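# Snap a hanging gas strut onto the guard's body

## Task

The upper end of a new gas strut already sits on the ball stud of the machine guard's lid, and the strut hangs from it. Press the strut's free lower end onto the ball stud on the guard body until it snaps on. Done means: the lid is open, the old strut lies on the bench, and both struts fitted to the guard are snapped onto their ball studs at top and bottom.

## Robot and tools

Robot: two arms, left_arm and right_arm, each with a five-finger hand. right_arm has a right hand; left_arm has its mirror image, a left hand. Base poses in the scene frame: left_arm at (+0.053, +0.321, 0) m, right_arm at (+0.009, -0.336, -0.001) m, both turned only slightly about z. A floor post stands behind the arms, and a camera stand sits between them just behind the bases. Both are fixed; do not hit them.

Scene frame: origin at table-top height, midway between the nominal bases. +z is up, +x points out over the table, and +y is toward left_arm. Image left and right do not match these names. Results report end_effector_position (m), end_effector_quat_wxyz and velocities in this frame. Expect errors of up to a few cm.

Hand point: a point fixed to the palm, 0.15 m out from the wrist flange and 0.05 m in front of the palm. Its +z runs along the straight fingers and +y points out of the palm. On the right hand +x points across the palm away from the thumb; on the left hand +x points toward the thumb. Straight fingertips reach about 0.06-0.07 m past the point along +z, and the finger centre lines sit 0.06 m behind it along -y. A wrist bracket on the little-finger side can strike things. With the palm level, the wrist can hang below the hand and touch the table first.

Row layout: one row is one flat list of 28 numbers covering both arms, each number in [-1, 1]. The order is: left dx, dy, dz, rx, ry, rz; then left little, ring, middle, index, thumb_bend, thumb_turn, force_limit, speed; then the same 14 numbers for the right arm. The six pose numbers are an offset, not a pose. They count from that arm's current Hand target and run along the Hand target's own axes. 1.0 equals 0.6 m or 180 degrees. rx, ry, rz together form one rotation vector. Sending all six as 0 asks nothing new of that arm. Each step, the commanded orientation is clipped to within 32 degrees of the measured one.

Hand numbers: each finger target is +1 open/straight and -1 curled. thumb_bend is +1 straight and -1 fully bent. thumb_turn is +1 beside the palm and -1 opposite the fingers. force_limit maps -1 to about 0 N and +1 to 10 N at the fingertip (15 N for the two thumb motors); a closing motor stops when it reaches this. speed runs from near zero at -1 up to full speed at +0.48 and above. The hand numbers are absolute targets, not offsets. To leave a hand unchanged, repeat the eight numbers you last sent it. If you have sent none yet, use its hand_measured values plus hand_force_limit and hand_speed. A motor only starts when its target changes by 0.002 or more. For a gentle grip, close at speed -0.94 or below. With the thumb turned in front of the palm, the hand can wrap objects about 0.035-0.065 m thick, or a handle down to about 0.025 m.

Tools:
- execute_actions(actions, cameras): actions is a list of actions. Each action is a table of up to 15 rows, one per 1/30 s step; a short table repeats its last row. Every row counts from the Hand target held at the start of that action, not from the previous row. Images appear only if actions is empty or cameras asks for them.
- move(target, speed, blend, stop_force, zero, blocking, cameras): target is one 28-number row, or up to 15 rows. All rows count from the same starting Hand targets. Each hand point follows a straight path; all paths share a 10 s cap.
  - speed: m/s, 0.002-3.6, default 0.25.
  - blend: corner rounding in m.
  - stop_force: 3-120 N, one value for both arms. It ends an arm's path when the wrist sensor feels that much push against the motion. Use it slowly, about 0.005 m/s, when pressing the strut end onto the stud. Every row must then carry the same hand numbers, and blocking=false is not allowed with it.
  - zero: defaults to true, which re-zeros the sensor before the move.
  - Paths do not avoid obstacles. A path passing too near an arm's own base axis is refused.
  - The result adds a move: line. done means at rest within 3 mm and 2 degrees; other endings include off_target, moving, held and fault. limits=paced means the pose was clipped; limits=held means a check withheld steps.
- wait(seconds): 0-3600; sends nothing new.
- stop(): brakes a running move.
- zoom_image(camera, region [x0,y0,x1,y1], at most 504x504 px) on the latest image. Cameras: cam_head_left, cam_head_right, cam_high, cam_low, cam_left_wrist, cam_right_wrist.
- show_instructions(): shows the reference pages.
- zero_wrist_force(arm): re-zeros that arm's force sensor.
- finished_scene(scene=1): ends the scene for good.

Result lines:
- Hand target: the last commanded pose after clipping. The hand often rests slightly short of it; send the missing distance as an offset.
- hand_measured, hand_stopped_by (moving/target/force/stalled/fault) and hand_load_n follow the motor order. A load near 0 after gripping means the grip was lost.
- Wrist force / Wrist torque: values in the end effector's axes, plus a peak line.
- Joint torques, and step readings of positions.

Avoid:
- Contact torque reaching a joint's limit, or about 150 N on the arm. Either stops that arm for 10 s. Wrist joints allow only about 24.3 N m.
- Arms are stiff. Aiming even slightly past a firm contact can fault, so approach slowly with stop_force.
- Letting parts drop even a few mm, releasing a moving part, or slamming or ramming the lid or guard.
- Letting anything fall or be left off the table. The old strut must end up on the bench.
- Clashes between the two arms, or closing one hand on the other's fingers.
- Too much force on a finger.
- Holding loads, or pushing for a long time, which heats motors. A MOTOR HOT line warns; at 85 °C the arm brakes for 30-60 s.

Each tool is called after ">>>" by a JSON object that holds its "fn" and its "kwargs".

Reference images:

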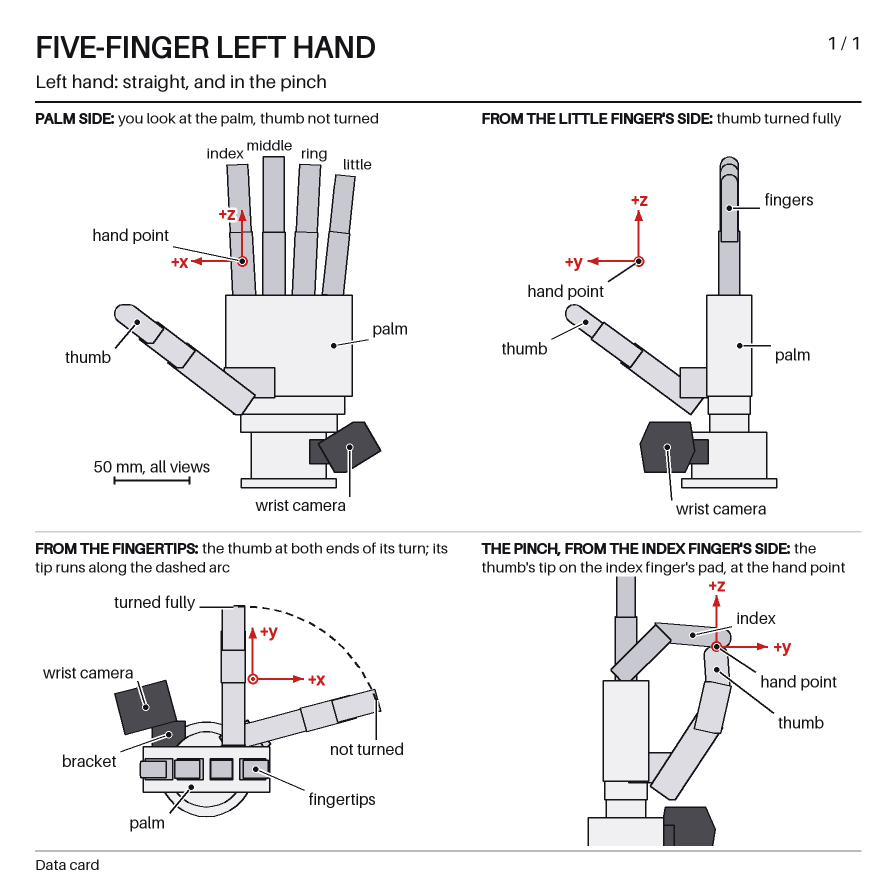

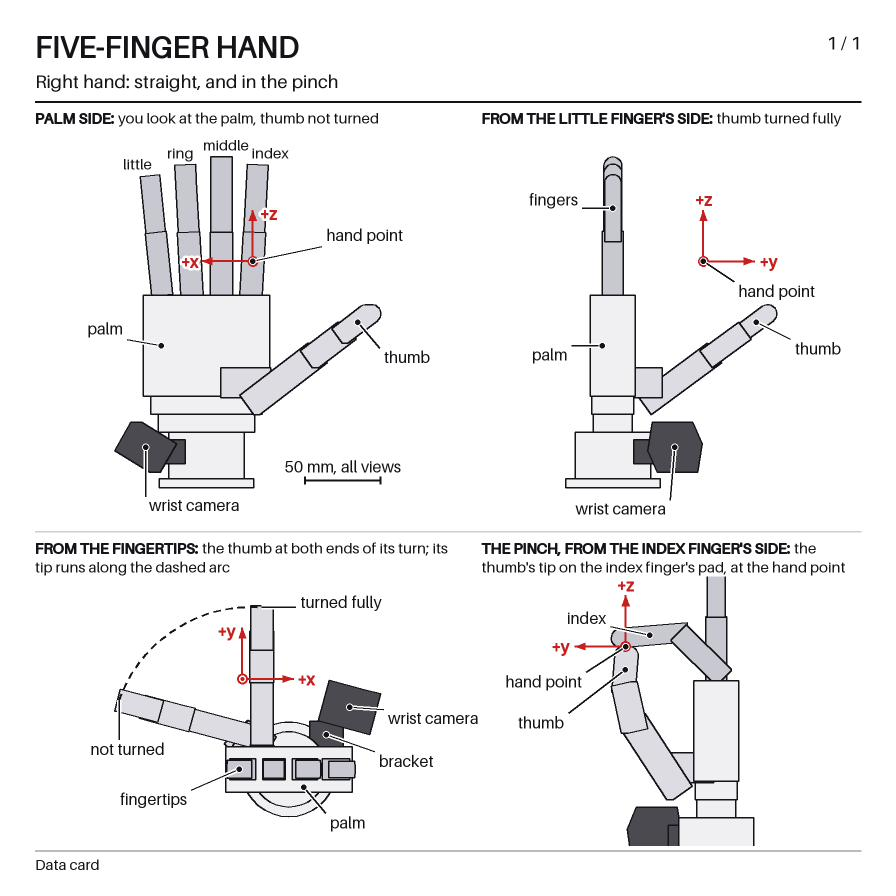

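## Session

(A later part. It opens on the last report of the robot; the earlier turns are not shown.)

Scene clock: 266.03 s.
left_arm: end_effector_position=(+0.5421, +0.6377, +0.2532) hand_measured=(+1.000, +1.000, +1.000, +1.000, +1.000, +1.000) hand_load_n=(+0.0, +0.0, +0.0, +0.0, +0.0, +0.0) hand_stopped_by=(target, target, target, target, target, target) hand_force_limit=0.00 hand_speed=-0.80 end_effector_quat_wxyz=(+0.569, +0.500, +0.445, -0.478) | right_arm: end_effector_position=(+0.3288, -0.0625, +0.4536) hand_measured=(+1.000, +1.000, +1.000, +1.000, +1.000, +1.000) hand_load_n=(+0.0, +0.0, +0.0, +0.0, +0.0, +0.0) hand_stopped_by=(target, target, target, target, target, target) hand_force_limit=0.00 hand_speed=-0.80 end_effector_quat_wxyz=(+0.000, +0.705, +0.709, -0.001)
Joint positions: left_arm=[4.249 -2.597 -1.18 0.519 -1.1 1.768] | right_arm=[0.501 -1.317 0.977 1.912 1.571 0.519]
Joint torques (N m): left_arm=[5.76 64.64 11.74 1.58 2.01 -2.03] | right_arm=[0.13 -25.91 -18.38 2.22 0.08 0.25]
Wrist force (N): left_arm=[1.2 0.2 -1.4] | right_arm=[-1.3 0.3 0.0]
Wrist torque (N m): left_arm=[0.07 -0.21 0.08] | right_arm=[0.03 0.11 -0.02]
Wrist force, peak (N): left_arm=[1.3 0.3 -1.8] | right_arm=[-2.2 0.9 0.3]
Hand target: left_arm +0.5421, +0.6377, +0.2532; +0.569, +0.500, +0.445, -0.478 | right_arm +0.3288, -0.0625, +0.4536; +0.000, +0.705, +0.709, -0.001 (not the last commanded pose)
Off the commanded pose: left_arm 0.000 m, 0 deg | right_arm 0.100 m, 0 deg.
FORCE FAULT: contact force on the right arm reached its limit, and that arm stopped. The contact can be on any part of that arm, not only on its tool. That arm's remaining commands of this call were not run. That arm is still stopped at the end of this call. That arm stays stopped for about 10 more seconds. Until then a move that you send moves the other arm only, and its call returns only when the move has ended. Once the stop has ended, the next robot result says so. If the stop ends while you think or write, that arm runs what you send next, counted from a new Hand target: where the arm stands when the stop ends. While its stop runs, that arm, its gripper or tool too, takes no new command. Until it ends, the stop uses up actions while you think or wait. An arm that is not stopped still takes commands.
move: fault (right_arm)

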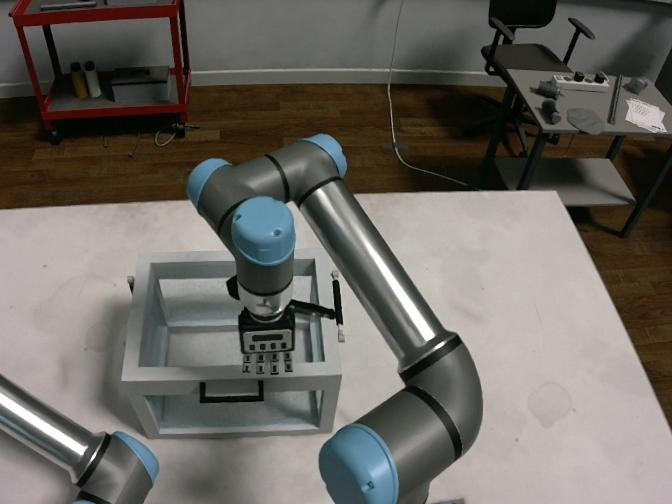

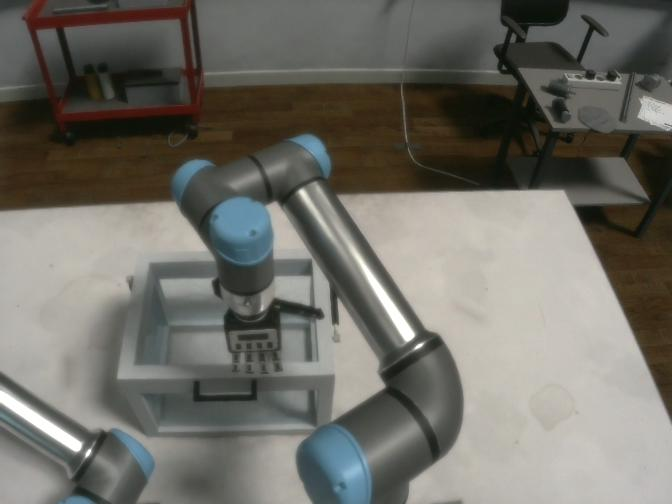

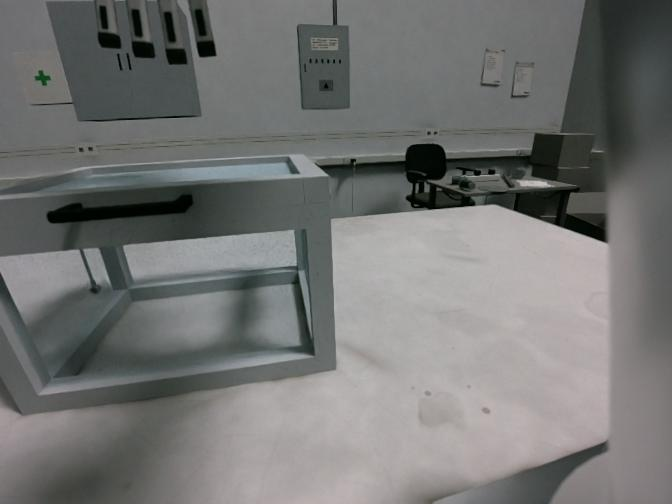

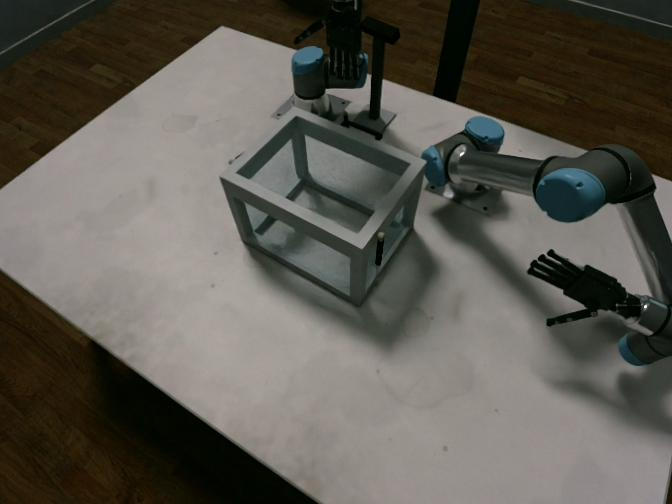

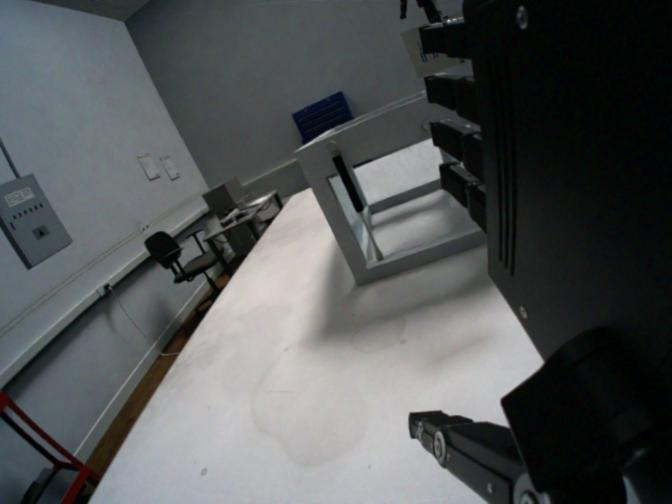

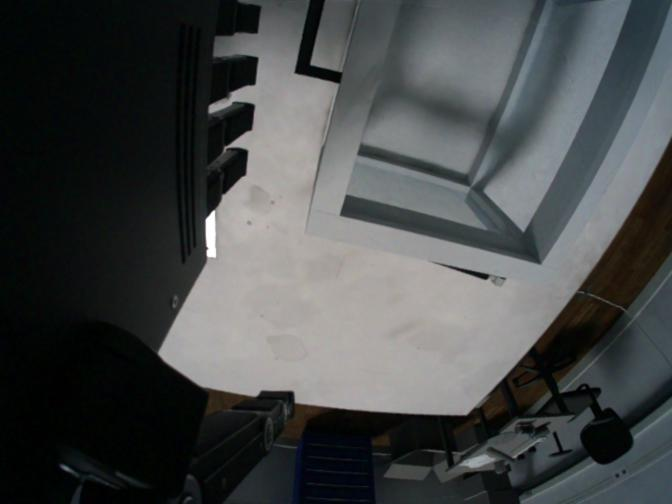

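>>> {"fn": "wait", "kwargs": {"seconds": 0.5}}

>>> {"fn": "move", "kwargs": {"target": [[0,0,0,0,0,0,1,1,1,1,1,1,0,-0.8,-0.1,0.2,0,0,0,0,1,1,1,1,1,1,0,-0.8],[0,0,0,0,0,0,1,1,1,1,1,1,0,-0.8,-0.583,0.25,0,0,0,0,1,1,1,1,1,1,0,-0.8]], "cameras": ["cam_low","cam_high"], "speed": 0.15, "blend": 0.05}}

Scene clock: 321.70 s.
left_arm: end_effector_position=(+0.5421, +0.6377, +0.2532) hand_measured=(+1.000, +1.000, +1.000, +1.000, +1.000, +1.000) hand_load_n=(+0.0, +0.0, +0.0, +0.0, +0.0, +0.0) hand_stopped_by=(target, target, target, target, target, target) hand_force_limit=0.00 hand_speed=-0.80 end_effector_quat_wxyz=(+0.569, +0.500, +0.445, -0.478) | right_arm: end_effector_position=(+0.3288, -0.0625, +0.4536) hand_measured=(+1.000, +1.000, +1.000, +1.000, +1.000, +1.000) hand_load_n=(+0.0, +0.0, +0.0, +0.0, +0.0, +0.0) hand_stopped_by=(target, target, target, target, target, target) hand_force_limit=0.00 hand_speed=-0.80 end_effector_quat_wxyz=(+0.000, +0.705, +0.709, -0.001)
Joint positions: left_arm=[4.249 -2.597 -1.18 0.519 -1.1 1.768] | right_arm=[0.501 -1.317 0.977 1.912 1.571 0.519]
Joint torques (N m): left_arm=[5.53 65.2 11.46 1.66 2.02 -2.07] | right_arm=[-0.88 -26.97 -17.46 2.37 0.01 0.12]
Wrist force (N): left_arm=[1.3 0.3 -1.5] | right_arm=[-1.5 0.5 0.0]
Wrist torque (N m): left_arm=[0.09 -0.23 0.08] | right_arm=[0.07 0.13 -0.01]
Wrist force, peak (N): left_arm=[1.5 0.4 -1.7] | right_arm=[-1.8 0.3 0.0]
Hand target: left_arm +0.5421, +0.6377, +0.2532; +0.569, +0.500, +0.445, -0.478 | right_arm +0.3288, -0.0625, +0.4536; +0.000, +0.705, +0.709, -0.001 (not the last commanded pose)
Off the commanded pose: left_arm 0.000 m, 0 deg | right_arm 0.100 m, 0 deg.
FORCE FAULT, CONTINUED: the right arm's stop, for the force fault that an earlier result reported, is over. The rest of the stop counts as 19 of the actions that you can send in this scene. During its stop the right arm's controller moved it back a little. That arm's target is now where it stood when the stop ended, not its last command. That arm accepts commands again.
wait: 0.50 s; at rest from the start

Scene clock: 325.00 s.
left_arm: end_effector_position=(+0.5421, +0.6377, +0.2532) hand_measured=(+1.000, +1.000, +1.000, +1.000, +1.000, +1.000) hand_load_n=(+0.0, +0.0, +0.0, +0.0, +0.0, +0.0) hand_stopped_by=(target, target, target, target, target, target) hand_force_limit=0.00 hand_speed=-0.80 end_effector_quat_wxyz=(+0.569, +0.500, +0.445, -0.478) | right_arm: end_effector_position=(+0.4805, -0.4115, +0.4536) hand_measured=(+1.000, +1.000, +1.000, +1.000, +1.000, +1.000) hand_load_n=(+0.0, +0.0, +0.0, +0.0, +0.0, +0.0) hand_stopped_by=(target, target, target, target, target, target) hand_force_limit=0.00 hand_speed=-0.80 end_effector_quat_wxyz=(+0.000, +0.705, +0.709, -0.001)
Joint positions: left_arm=[4.249 -2.597 -1.18 0.519 -1.1 1.768] | right_arm=[-0.459 -1.276 0.923 1.924 1.572 -0.442]
Joint torques (N m): left_arm=[5.86 64.99 11.15 1.59 2.07 -1.95] | right_arm=[-5.39 -35.31 -7.69 1.1 -1.4 0.24]
Wrist force (N): left_arm=[1.4 0.4 -1.6] | right_arm=[-1.4 0.2 -0.2]
Wrist torque (N m): left_arm=[0.11 -0.25 0.09] | right_arm=[0.02 0.11 -0.15]
Wrist force, peak (N): left_arm=[1.3 0.2 -1.8] | right_arm=[-3.0 0.4 -0.2]
Hand target: left_arm +0.5421, +0.6377, +0.2532; +0.569, +0.500, +0.445, -0.478 | right_arm +0.4805, -0.4115, +0.4536; +0.000, +0.705, +0.709, -0.001
Off the commanded pose: left_arm 0.000 m, 0 deg | right_arm 0.000 m, 0 deg.
move: done
Images, in order (width x height): cam_high 672x504, cam_low 672x504.

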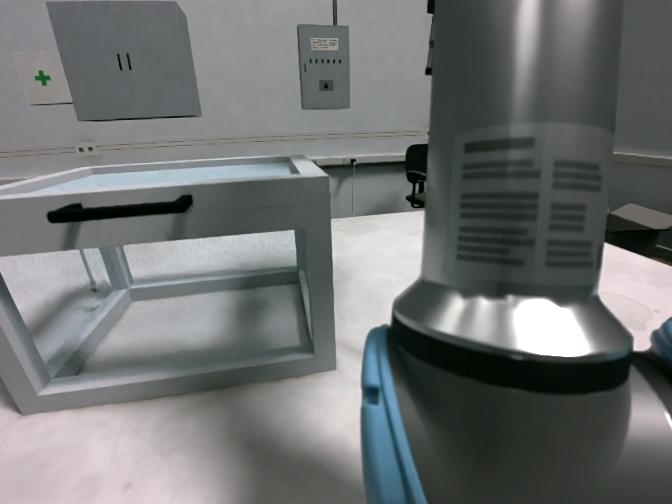

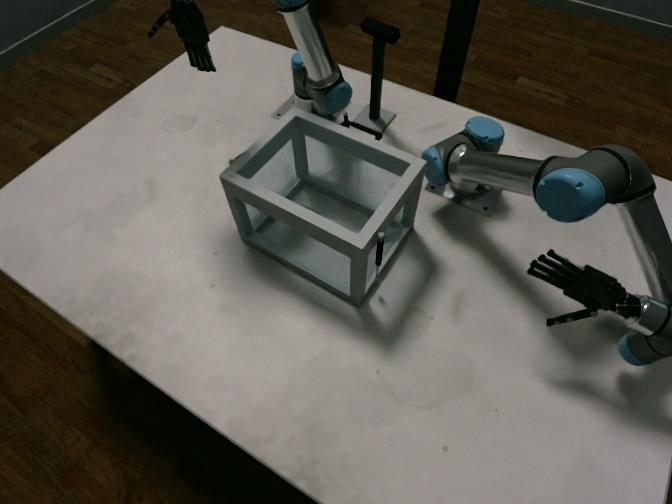

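>>> {"fn": "move", "kwargs": {"target": [[-0.394,0.053,0.209,0,0.5,0,1,1,1,1,1,1,0,-0.8,0,0,0,0,0,0,1,1,1,1,1,1,0,-0.8]], "cameras": [], "speed": 0.3}}

>>> {"fn": "move", "kwargs": {"target": [[0,0,0,0.0447,0.0342,-0.0133,1,1,1,1,1,1,0,-0.8,0,0,0,0,0,0,1,1,1,1,1,1,0,-0.8]], "cameras": ["cam_left_wrist","cam_low"], "speed": 0.3}}

Scene clock: 348.10 s.
left_arm: end_effector_position=(+0.5425, +0.5378, +0.5034) hand_measured=(+1.000, +1.000, +1.000, +1.000, +1.000, +1.000) hand_load_n=(+0.0, +0.0, +0.0, +0.0, +0.0, +0.0) hand_stopped_by=(target, target, target, target, target, target) hand_force_limit=0.00 hand_speed=-0.80 end_effector_quat_wxyz=(+0.087, +0.692, +0.717, +0.015) | right_arm: end_effector_position=(+0.4805, -0.4115, +0.4536) hand_measured=(+1.000, +1.000, +1.000, +1.000, +1.000, +1.000) hand_load_n=(+0.0, +0.0, +0.0, +0.0, +0.0, +0.0) hand_stopped_by=(target, target, target, target, target, target) hand_force_limit=0.00 hand_speed=-0.80 end_effector_quat_wxyz=(+0.000, +0.705, +0.709, -0.001)
Joint positions: left_arm=[3.914 -2.036 -0.555 1.053 -1.396 0.752] | right_arm=[-0.46 -1.276 0.924 1.924 1.572 -0.442]
Joint torques (N m): left_arm=[-0.91 32.69 14.2 -3.88 1.07 1.11] | right_arm=[-7.65 -34.89 -7.64 -0.24 -1.47 -1.98]
Wrist force (N): left_arm=[0.6 -0.2 -0.1] | right_arm=[-1.6 0.3 -0.2]
Wrist torque (N m): left_arm=[-0.05 -0.12 -0.03] | right_arm=[0.04 0.15 -0.16]
Wrist force, peak (N): left_arm=[2.2 0.1 -2.3] | right_arm=[-1.8 0.3 -0.1]
Hand target: left_arm +0.5425, +0.5378, +0.5034; +0.087, +0.692, +0.717, +0.015 | right_arm +0.4805, -0.4115, +0.4536; +0.000, +0.705, +0.709, -0.001
Off the commanded pose: left_arm 0.000 m, 0 deg | right_arm 0.000 m, 0 deg.
move: done

Scene clock: 348.93 s.
left_arm: end_effector_position=(+0.5425, +0.5378, +0.5034) hand_measured=(+1.000, +1.000, +1.000, +1.000, +1.000, +1.000) hand_load_n=(+0.0, +0.0, +0.0, +0.0, +0.0, +0.0) hand_stopped_by=(target, target, target, target, target, target) hand_force_limit=0.00 hand_speed=-0.80 end_effector_quat_wxyz=(+0.000, +0.679, +0.734, +0.000) | right_arm: end_effector_position=(+0.4805, -0.4115, +0.4536) hand_measured=(+1.000, +1.000, +1.000, +1.000, +1.000, +1.000) hand_load_n=(+0.0, +0.0, +0.0, +0.0, +0.0, +0.0) hand_stopped_by=(target, target, target, target, target, target) hand_force_limit=0.00 hand_speed=-0.80 end_effector_quat_wxyz=(+0.000, +0.705, +0.709, -0.001)
Joint positions: left_arm=[3.811 -2.162 -0.328 0.919 -1.57 0.609] | right_arm=[-0.46 -1.276 0.924 1.924 1.572 -0.442]
Joint torques (N m): left_arm=[-1.4 49.19 11.63 0.31 -0.63 0.75] | right_arm=[-7.51 -35.45 -8.11 -0.19 -1.33 -1.81]
Wrist force (N): left_arm=[0.6 0.2 0.0] | right_arm=[-1.5 0.2 -0.2]
Wrist torque (N m): left_arm=[0.00 -0.13 -0.02] | right_arm=[0.01 0.14 -0.16]
Wrist force, peak (N): left_arm=[0.9 -0.5 -0.1] | right_arm=[-1.8 0.3 -0.2]
Hand target: left_arm +0.5425, +0.5378, +0.5034; +0.000, +0.679, +0.734, +0.000 | right_arm +0.4805, -0.4115, +0.4536; +0.000, +0.705, +0.709, -0.001
Off the commanded pose: left_arm 0.000 m, 0 deg | right_arm 0.000 m, 0 deg.
move: done
Images, in order (width x height): cam_low 672x504, cam_left_wrist 672x504.

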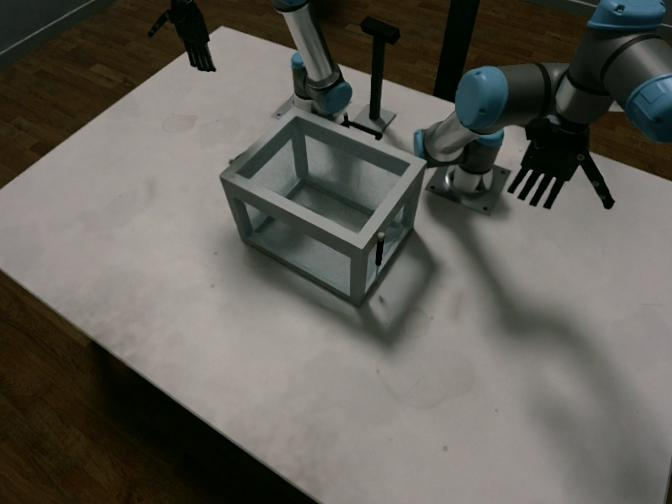

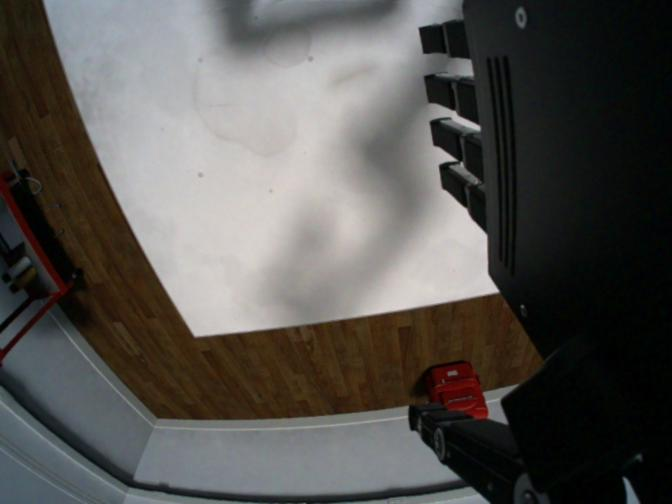

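>>> {"fn": "move", "kwargs": {"target": [[-0.517,-0.24,0,0,0,0,1,1,1,1,1,1,0,-0.8,0,0,0,0,0,0,1,1,1,1,1,1,0,-0.8]], "cameras": ["cam_left_wrist","cam_low","cam_high","cam_head_left"], "speed": 0.25}}

Scene clock: 352.80 s.
left_arm: end_effector_position=(+0.4230, +0.2175, +0.5034) hand_measured=(+1.000, +1.000, +1.000, +1.000, +1.000, +1.000) hand_load_n=(+0.0, +0.0, +0.0, +0.0, +0.0, +0.0) hand_stopped_by=(target, target, target, target, target, target) hand_force_limit=0.00 hand_speed=-0.80 end_effector_quat_wxyz=(+0.000, +0.679, +0.734, +0.000) | right_arm: end_effector_position=(+0.4805, -0.4115, +0.4536) hand_measured=(+1.000, +1.000, +1.000, +1.000, +1.000, +1.000) hand_load_n=(+0.5, +0.0, +0.0, +0.0, +0.0, -0.5) hand_stopped_by=(target, target, target, target, target, target) hand_force_limit=0.00 hand_speed=-0.80 end_effector_quat_wxyz=(+0.000, +0.705, +0.709, -0.001)
Joint positions: left_arm=[3.106 -1.715 -0.978 1.122 -1.571 -0.095] | right_arm=[-0.46 -1.276 0.924 1.924 1.572 -0.442]
Joint torques (N m): left_arm=[-8.47 32.69 7.97 -5.09 0.57 -1.39] | right_arm=[-7.41 -34.87 -8.32 -0.2 -1.46 -1.55]
Wrist force (N): left_arm=[0.8 0.2 0.0] | right_arm=[-1.6 0.3 0.1]
Wrist torque (N m): left_arm=[-0.01 -0.17 -0.05] | right_arm=[0.02 0.14 -0.16]
Wrist force, peak (N): left_arm=[2.4 1.1 0.2] | right_arm=[-1.8 0.3 -0.2]
Hand target: left_arm +0.4229, +0.2174, +0.5034; +0.000, +0.679, +0.734, +0.000 | right_arm +0.4805, -0.4115, +0.4536; +0.000, +0.705, +0.709, -0.001
Off the commanded pose: left_arm 0.000 m, 0 deg | right_arm 0.000 m, 0 deg.
move: done
Images, in order (width x height): cam_head_left 672x504, cam_high 672x504, cam_low 672x504, cam_left_wrist 672x504.

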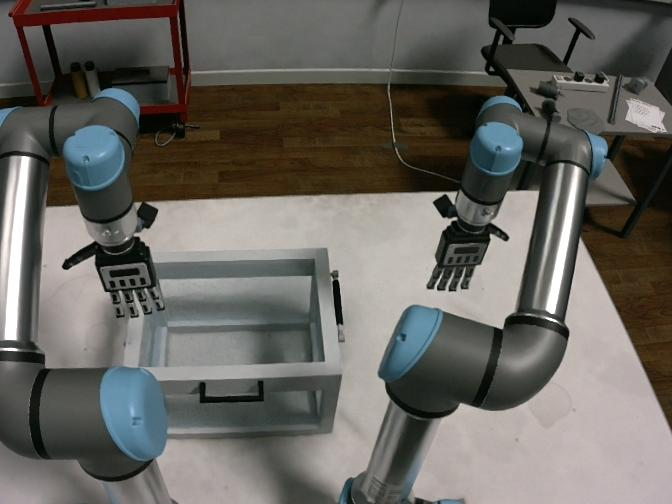

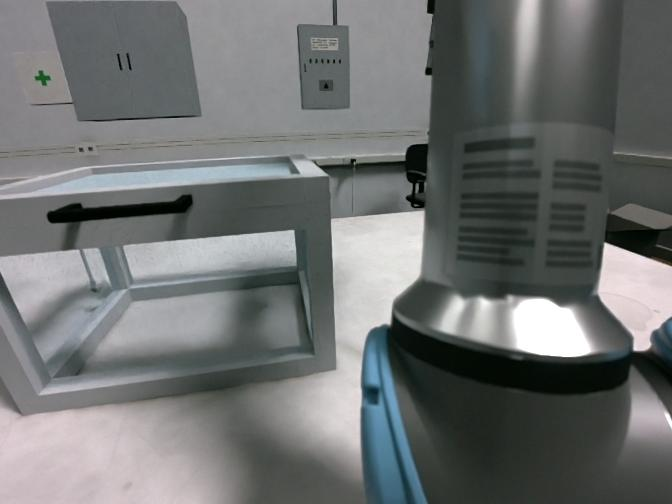

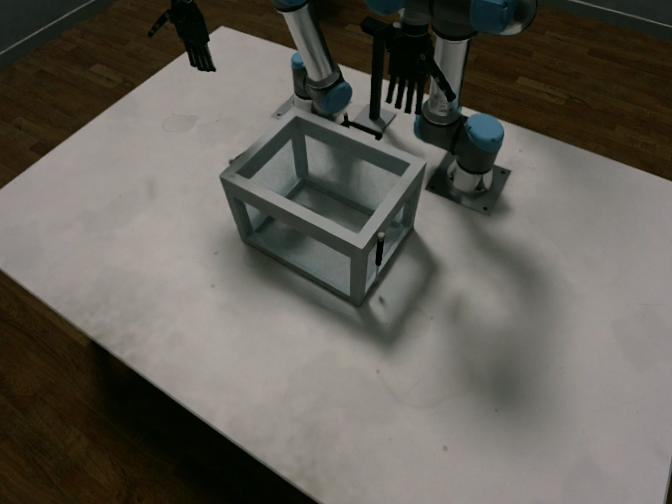

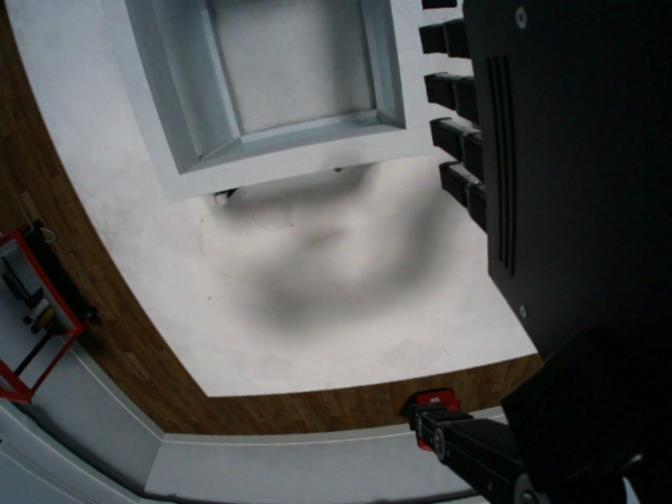

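>>> {"fn": "move", "kwargs": {"target": [[-0.192,-0.271,0.038,0,0,0,1,1,1,1,1,1,0,-0.8,0,0,0,0,0,0,1,1,1,1,1,1,0,-0.8]], "cameras": ["cam_left_wrist","cam_low","cam_high","cam_head_left"], "speed": 0.15}}

Scene clock: 356.23 s.
left_arm: end_effector_position=(+0.2699, +0.0899, +0.4805) hand_measured=(+1.000, +1.000, +1.000, +1.000, +1.000, +1.000) hand_load_n=(+0.0, +0.0, +0.0, +0.0, +0.0, -0.5) hand_stopped_by=(target, target, target, target, target, target) hand_force_limit=0.00 hand_speed=-0.80 end_effector_quat_wxyz=(+0.000, +0.679, +0.734, +0.000) | right_arm: end_effector_position=(+0.4805, -0.4115, +0.4536) hand_measured=(+1.000, +1.000, +1.000, +1.000, +1.000, +1.000) hand_load_n=(+0.0, +0.0, +0.0, +0.0, +0.0, +0.0) hand_stopped_by=(target, target, target, target, target, target) hand_force_limit=0.00 hand_speed=-0.80 end_effector_quat_wxyz=(+0.000, +0.705, +0.709, -0.001)
Joint positions: left_arm=[2.535 -1.606 -1.162 1.197 -1.571 -0.666] | right_arm=[-0.46 -1.276 0.924 1.924 1.572 -0.442]
Joint torques (N m): left_arm=[-7.22 27.65 20.55 -5.17 -1.19 -0.24] | right_arm=[-7.19 -34.88 -8.68 -0.07 -1.39 -1.34]
Wrist force (N): left_arm=[0.9 0.3 0.0] | right_arm=[-1.6 0.3 0.0]
Wrist torque (N m): left_arm=[0.03 -0.16 -0.04] | right_arm=[0.03 0.15 -0.16]
Wrist force, peak (N): left_arm=[1.4 1.4 -0.1] | right_arm=[-1.8 0.2 -0.3]
Hand target: left_arm +0.2697, +0.0900, +0.4806; +0.000, +0.679, +0.734, +0.000 | right_arm +0.4805, -0.4115, +0.4536; +0.000, +0.705, +0.709, -0.001
Off the commanded pose: left_arm 0.000 m, 0 deg | right_arm 0.000 m, 0 deg.
move: done
Images, in order (width x height): cam_head_left 672x504, cam_high 672x504, cam_low 672x504, cam_left_wrist 672x504.

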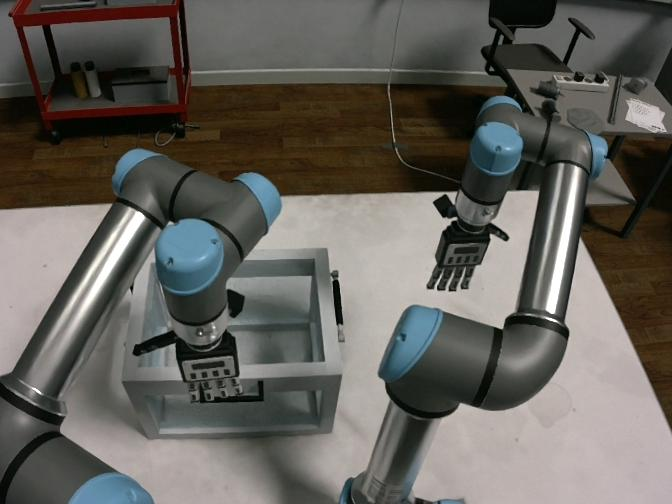

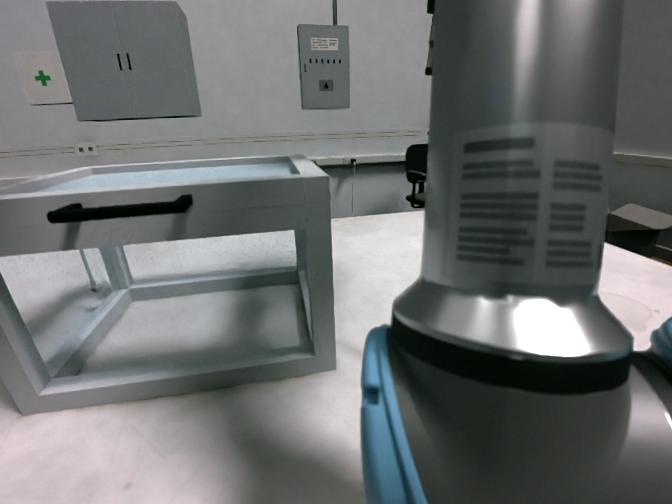

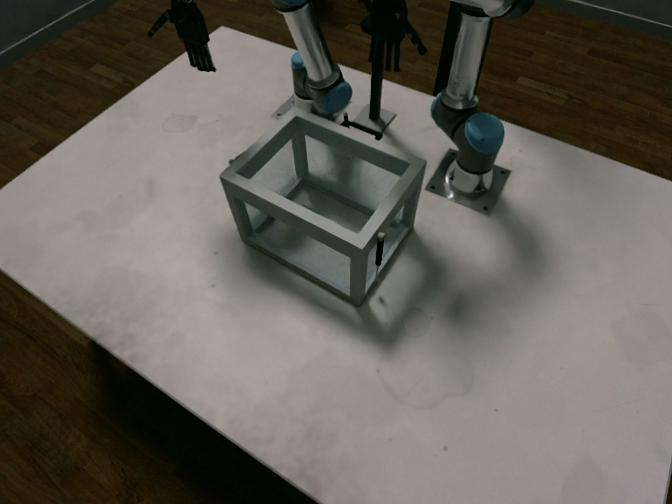

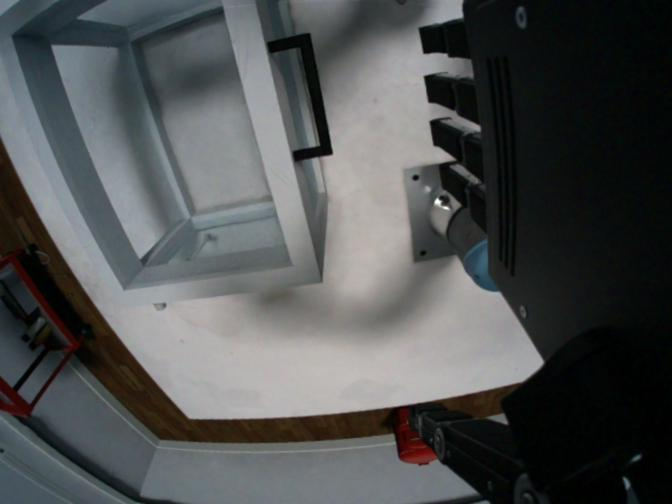

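>>> {"fn": "move", "kwargs": {"target": [[0,0,0.2,0,0,0,1,1,1,1,1,1,0,-0.8,0,0,0,0,0,0,1,1,1,1,1,1,0,-0.8]], "cameras": ["cam_left_wrist","cam_high","cam_head_left","cam_head_right"], "speed": 0.15}}

Scene clock: 365.50 s.
left_arm: end_effector_position=(+0.2698, +0.0900, +0.3607) hand_measured=(+1.000, +1.000, +1.000, +1.000, +1.000, +1.000) hand_load_n=(+0.0, +0.0, +0.0, +0.0, +0.0, +0.0) hand_stopped_by=(target, target, target, target, target, target) hand_force_limit=0.00 hand_speed=-0.80 end_effector_quat_wxyz=(+0.000, +0.679, +0.734, +0.000) | right_arm: end_effector_position=(+0.4805, -0.4115, +0.4536) hand_measured=(+1.000, +1.000, +1.000, +1.000, +1.000, +1.000) hand_load_n=(+0.0, +0.0, +0.0, +0.0, +0.0, +0.0) hand_stopped_by=(target, target, target, target, target, target) hand_force_limit=0.00 hand_speed=-0.80 end_effector_quat_wxyz=(+0.000, +0.705, +0.709, -0.001)
Joint positions: left_arm=[2.535 -1.543 -1.539 1.512 -1.571 -0.666] | right_arm=[-0.46 -1.276 0.924 1.924 1.572 -0.442]
Joint torques (N m): left_arm=[6.76 7 11.44 -2.94 1.81 2.05] | right_arm=[-7.29 -34.25 -8.67 0.1 -1.41 -1.12]
Wrist force (N): left_arm=[0.7 0.2 0.1] | right_arm=[-1.6 0.3 -0.1]
Wrist torque (N m): left_arm=[0.00 -0.13 -0.02] | right_arm=[0.03 0.14 -0.16]
Wrist force, peak (N): left_arm=[0.8 0.2 1.6] | right_arm=[-1.8 0.4 -0.2]
Hand target: left_arm +0.2698, +0.0899, +0.3606; +0.000, +0.679, +0.734, +0.000 | right_arm +0.4805, -0.4115, +0.4536; +0.000, +0.705, +0.709, -0.001
Off the commanded pose: left_arm 0.000 m, 0 deg | right_arm 0.000 m, 0 deg.
move: done
Images, in order (width x height): cam_head_left 672x504, cam_head_right 672x504, cam_high 672x504, cam_left_wrist 672x504.

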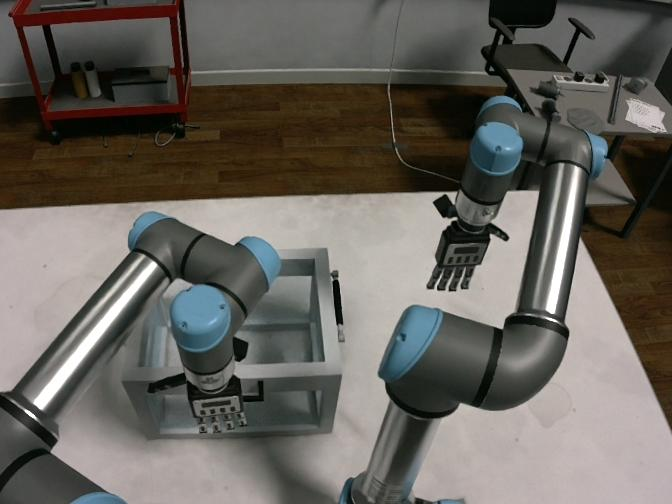

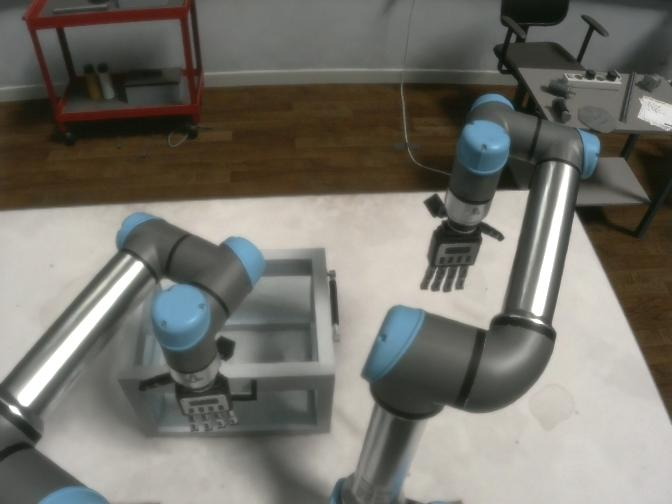

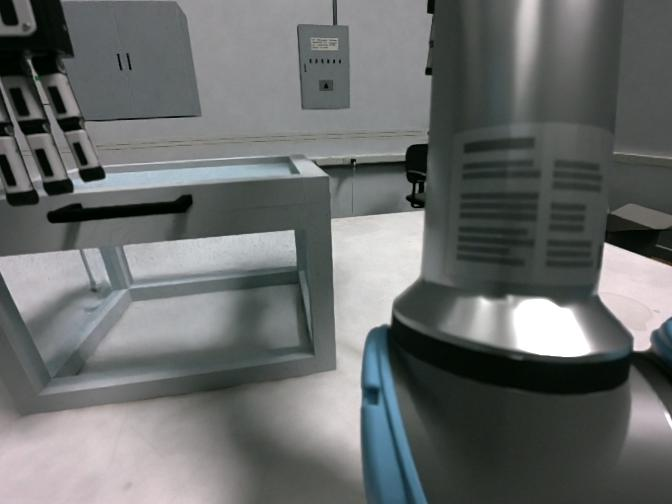

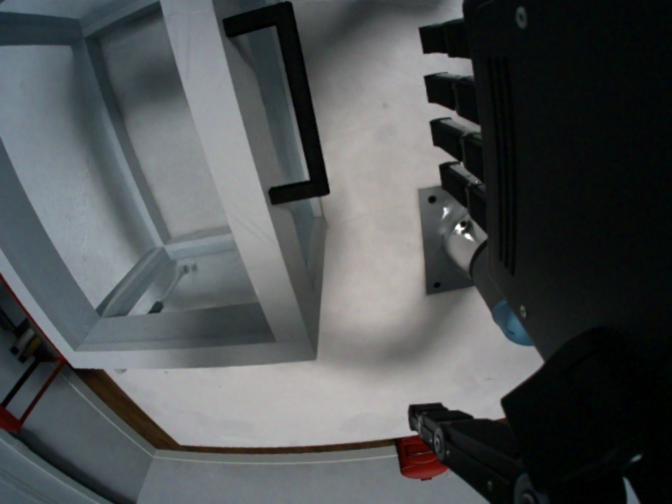

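>>> {"fn": "move", "kwargs": {"target": [[-0.0305,-0.0158,0.1617,0,0,0.0244,1,1,1,1,1,1,0,-0.8,0,0,0,0,0,0,1,1,1,1,1,1,0,-0.8]], "cameras": ["cam_left_wrist","cam_high","cam_head_left","cam_head_right"], "speed": 0.1, "stop_force": 15}}

Scene clock: 398.30 s.
left_arm: end_effector_position=(+0.2618, +0.0709, +0.2636) hand_measured=(+1.000, +1.000, +1.000, +1.000, +1.000, +1.000) hand_load_n=(+0.0, +0.0, +0.0, +0.0, +0.0, +0.0) hand_stopped_by=(target, target, target, target, target, target) hand_force_limit=0.00 hand_speed=-0.80 end_effector_quat_wxyz=(+0.000, +0.707, +0.707, +0.000) | right_arm: end_effector_position=(+0.4805, -0.4115, +0.4536) hand_measured=(+1.000, +1.000, +1.000, +1.000, +1.000, +1.000) hand_load_n=(+0.0, +0.0, +0.0, +0.0, +0.0, +0.0) hand_stopped_by=(target, target, target, target, target, target) hand_force_limit=0.00 hand_speed=-0.80 end_effector_quat_wxyz=(+0.000, +0.705, +0.709, -0.001)
Joint positions: left_arm=[2.472 -1.578 -1.754 1.761 -1.571 -0.653] | right_arm=[-0.46 -1.276 0.924 1.924 1.572 -0.442]
Joint torques (N m): left_arm=[6.87 29.86 14.73 -1.79 -2.21 -2.05] | right_arm=[-6.89 -33.99 -9.31 0.13 -1.42 -0.84]
Wrist force (N): left_arm=[0.8 0.1 0.2] | right_arm=[-1.4 0.4 -0.2]
Wrist torque (N m): left_arm=[-0.01 -0.13 -0.04] | right_arm=[0.05 0.12 -0.14]
Wrist force, peak (N): left_arm=[0.9 0.7 -0.9] | right_arm=[-1.9 0.4 -0.2]
Hand target: left_arm +0.2618, +0.0709, +0.2636; +0.000, +0.707, +0.707, +0.000 | right_arm +0.4805, -0.4115, +0.4536; +0.000, +0.705, +0.709, -0.001
Off the commanded pose: left_arm 0.000 m, 0 deg | right_arm 0.000 m, 0 deg.
move: done
Images, in order (width x height): cam_head_left 672x504, cam_head_right 672x504, cam_high 672x504, cam_left_wrist 672x504.

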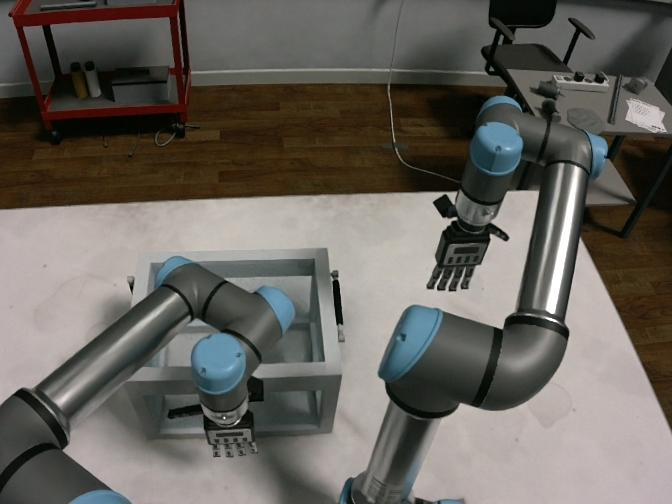

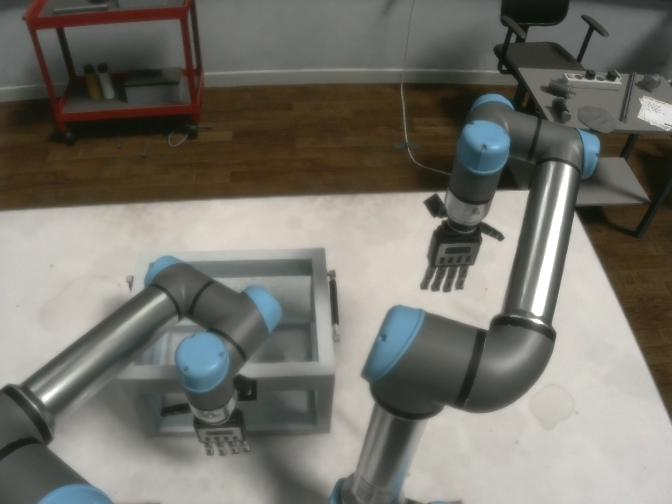

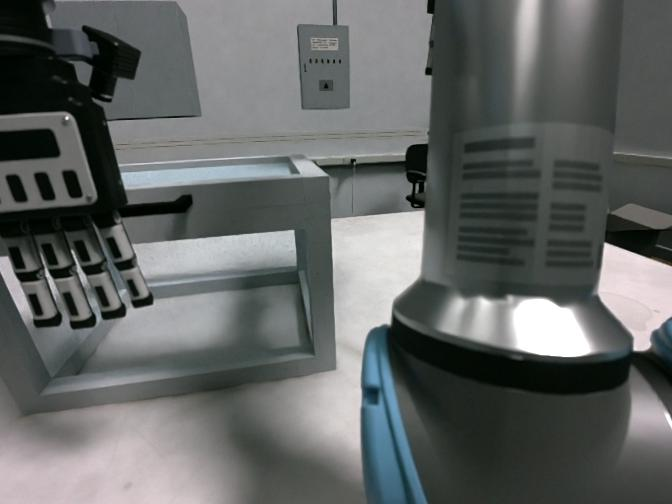

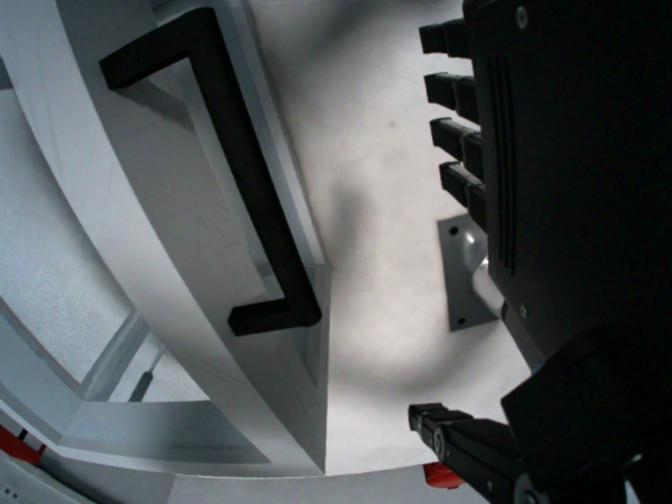

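>>> {"fn": "move", "kwargs": {"target": [[0,0.045,0.0193,0,0,0,1,1,1,1,1,1,0,-0.8,0,0,0,0,0,0,1,1,1,1,1,1,0,-0.8]], "cameras": ["cam_left_wrist","cam_high"], "speed": 0.05, "stop_force": 12}}

Scene clock: 405.30 s.
left_arm: end_effector_position=(+0.2888, +0.0710, +0.2520) hand_measured=(+1.000, +1.000, +1.000, +1.000, +1.000, +1.000) hand_load_n=(+0.0, +0.0, +0.0, +0.0, +0.0, +0.0) hand_stopped_by=(target, target, target, target, target, target) hand_force_limit=0.00 hand_speed=-0.80 end_effector_quat_wxyz=(+0.000, +0.707, +0.707, +0.000) | right_arm: end_effector_position=(+0.4805, -0.4115, +0.4536) hand_measured=(+1.000, +1.000, +1.000, +1.000, +1.000, +1.000) hand_load_n=(+0.0, +0.0, +0.0, +0.0, +0.0, +0.0) hand_stopped_by=(target, target, target, target, target, target) hand_force_limit=0.00 hand_speed=-0.80 end_effector_quat_wxyz=(+0.000, +0.705, +0.709, -0.001)
Joint positions: left_arm=[2.526 -1.618 -1.742 1.79 -1.571 -0.599] | right_arm=[-0.46 -1.276 0.924 1.924 1.572 -0.442]
Joint torques (N m): left_arm=[-8.59 31.26 9.44 -5.05 2.16 -2.28] | right_arm=[-6.81 -33.53 -10 0.21 -1.36 -0.42]
Wrist force (N): left_arm=[0.7 0.5 -0.1] | right_arm=[-1.6 0.3 -0.1]
Wrist torque (N m): left_arm=[0.06 -0.10 0.01] | right_arm=[0.03 0.14 -0.16]
Wrist force, peak (N): left_arm=[1.0 -0.3 -0.2] | right_arm=[-1.8 0.5 0.0]
Hand target: left_arm +0.2888, +0.0710, +0.2520; +0.000, +0.707, +0.707, +0.000 | right_arm +0.4805, -0.4115, +0.4536; +0.000, +0.705, +0.709, -0.001
Off the commanded pose: left_arm 0.000 m, 0 deg | right_arm 0.000 m, 0 deg.
move: done
Images, in order (width x height): cam_high 672x504, cam_left_wrist 672x504.

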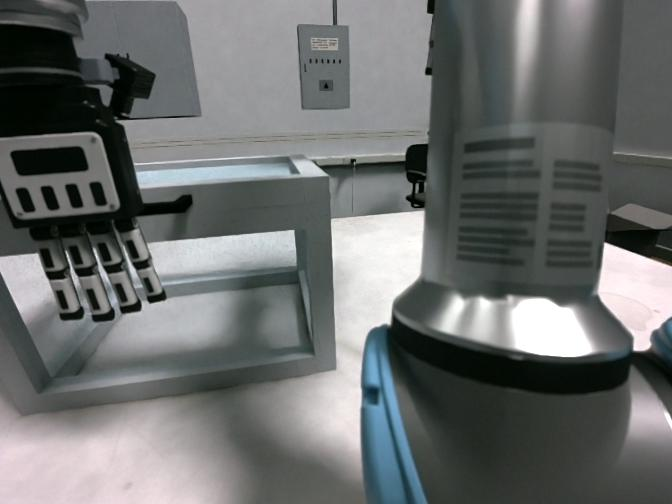

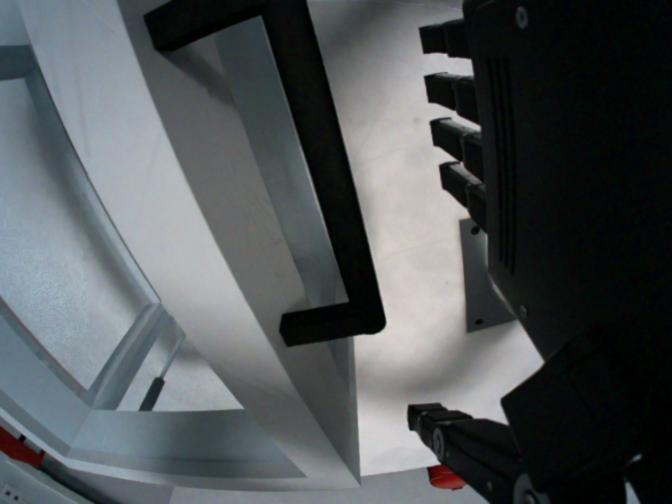

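>>> {"fn": "move", "kwargs": {"target": [[0,0,0,0,0,0,0,0,0,0,1,1,-0.4,-0.5,0,0,0,0,0,0,1,1,1,1,1,1,0,-0.8]], "cameras": ["cam_left_wrist","cam_high"]}}

>>> {"fn": "zoom_image", "kwargs": {"camera": "cam_high", "region": [0, 130, 260, 350]}}

Scene clock: 407.60 s.
left_arm: end_effector_position=(+0.2888, +0.0710, +0.2520) hand_measured=(+0.000, +0.000, +0.000, +0.000, +1.000, +1.000) hand_load_n=(+0.0, +0.0, +0.0, +0.0, +0.0, +0.5) hand_stopped_by=(target, target, target, target, target, target) hand_force_limit=-0.40 hand_speed=-0.50 end_effector_quat_wxyz=(+0.000, +0.707, +0.707, +0.000) | right_arm: end_effector_position=(+0.4805, -0.4115, +0.4536) hand_measured=(+1.000, +1.000, +1.000, +1.000, +1.000, +1.000) hand_load_n=(+0.0, +0.0, +0.0, +0.0, +0.0, +0.0) hand_stopped_by=(target, target, target, target, target, target) hand_force_limit=0.00 hand_speed=-0.80 end_effector_quat_wxyz=(+0.000, +0.705, +0.709, -0.001)
Joint positions: left_arm=[2.526 -1.618 -1.742 1.79 -1.571 -0.599] | right_arm=[-0.46 -1.276 0.924 1.924 1.572 -0.442]
Joint torques (N m): left_arm=[-7.99 31.35 11.13 -3.91 2.05 -2.08] | right_arm=[-6.42 -33.94 -10.02 0.35 -1.46 -0.36]
Wrist force (N): left_arm=[0.6 0.2 -0.2] | right_arm=[-1.5 0.2 -0.3]
Wrist torque (N m): left_arm=[0.04 -0.09 0.02] | right_arm=[0.03 0.14 -0.16]
Wrist force, peak (N): left_arm=[1.0 0.4 0.2] | right_arm=[-1.7 0.3 -0.4]
Hand target: left_arm +0.2888, +0.0710, +0.2520; +0.000, +0.707, +0.707, +0.000 | right_arm +0.4805, -0.4115, +0.4536; +0.000, +0.705, +0.709, -0.001
Off the commanded pose: left_arm 0.000 m, 0 deg | right_arm 0.000 m, 0 deg.
move: done
Images, in order (width x height): cam_high 672x504, cam_left_wrist 672x504.

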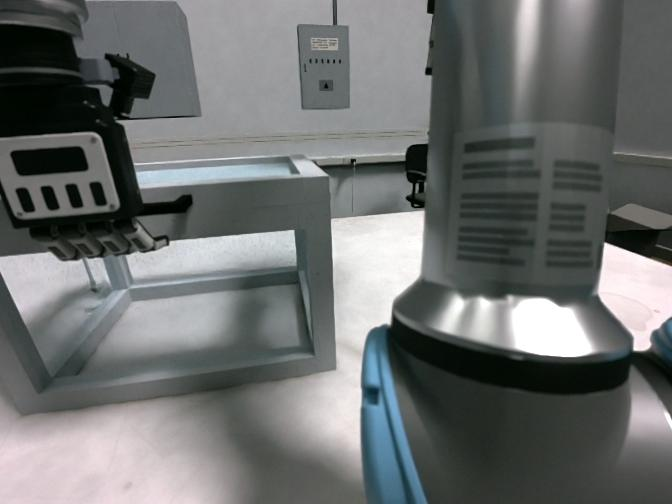

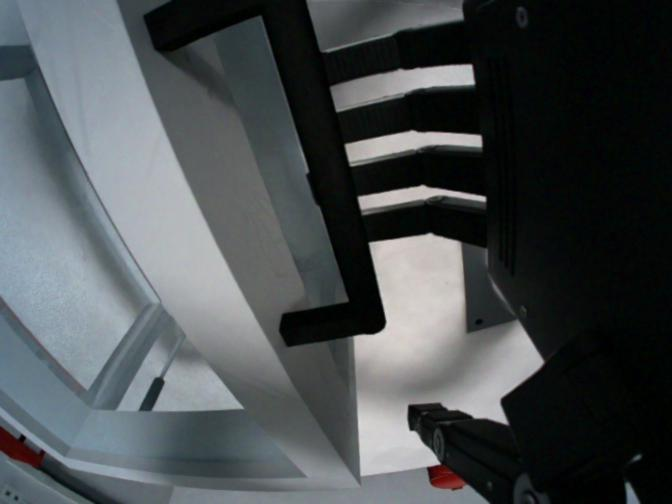

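Scaled by 1.938.

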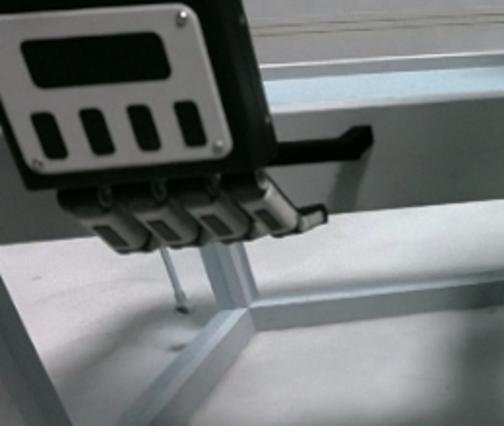

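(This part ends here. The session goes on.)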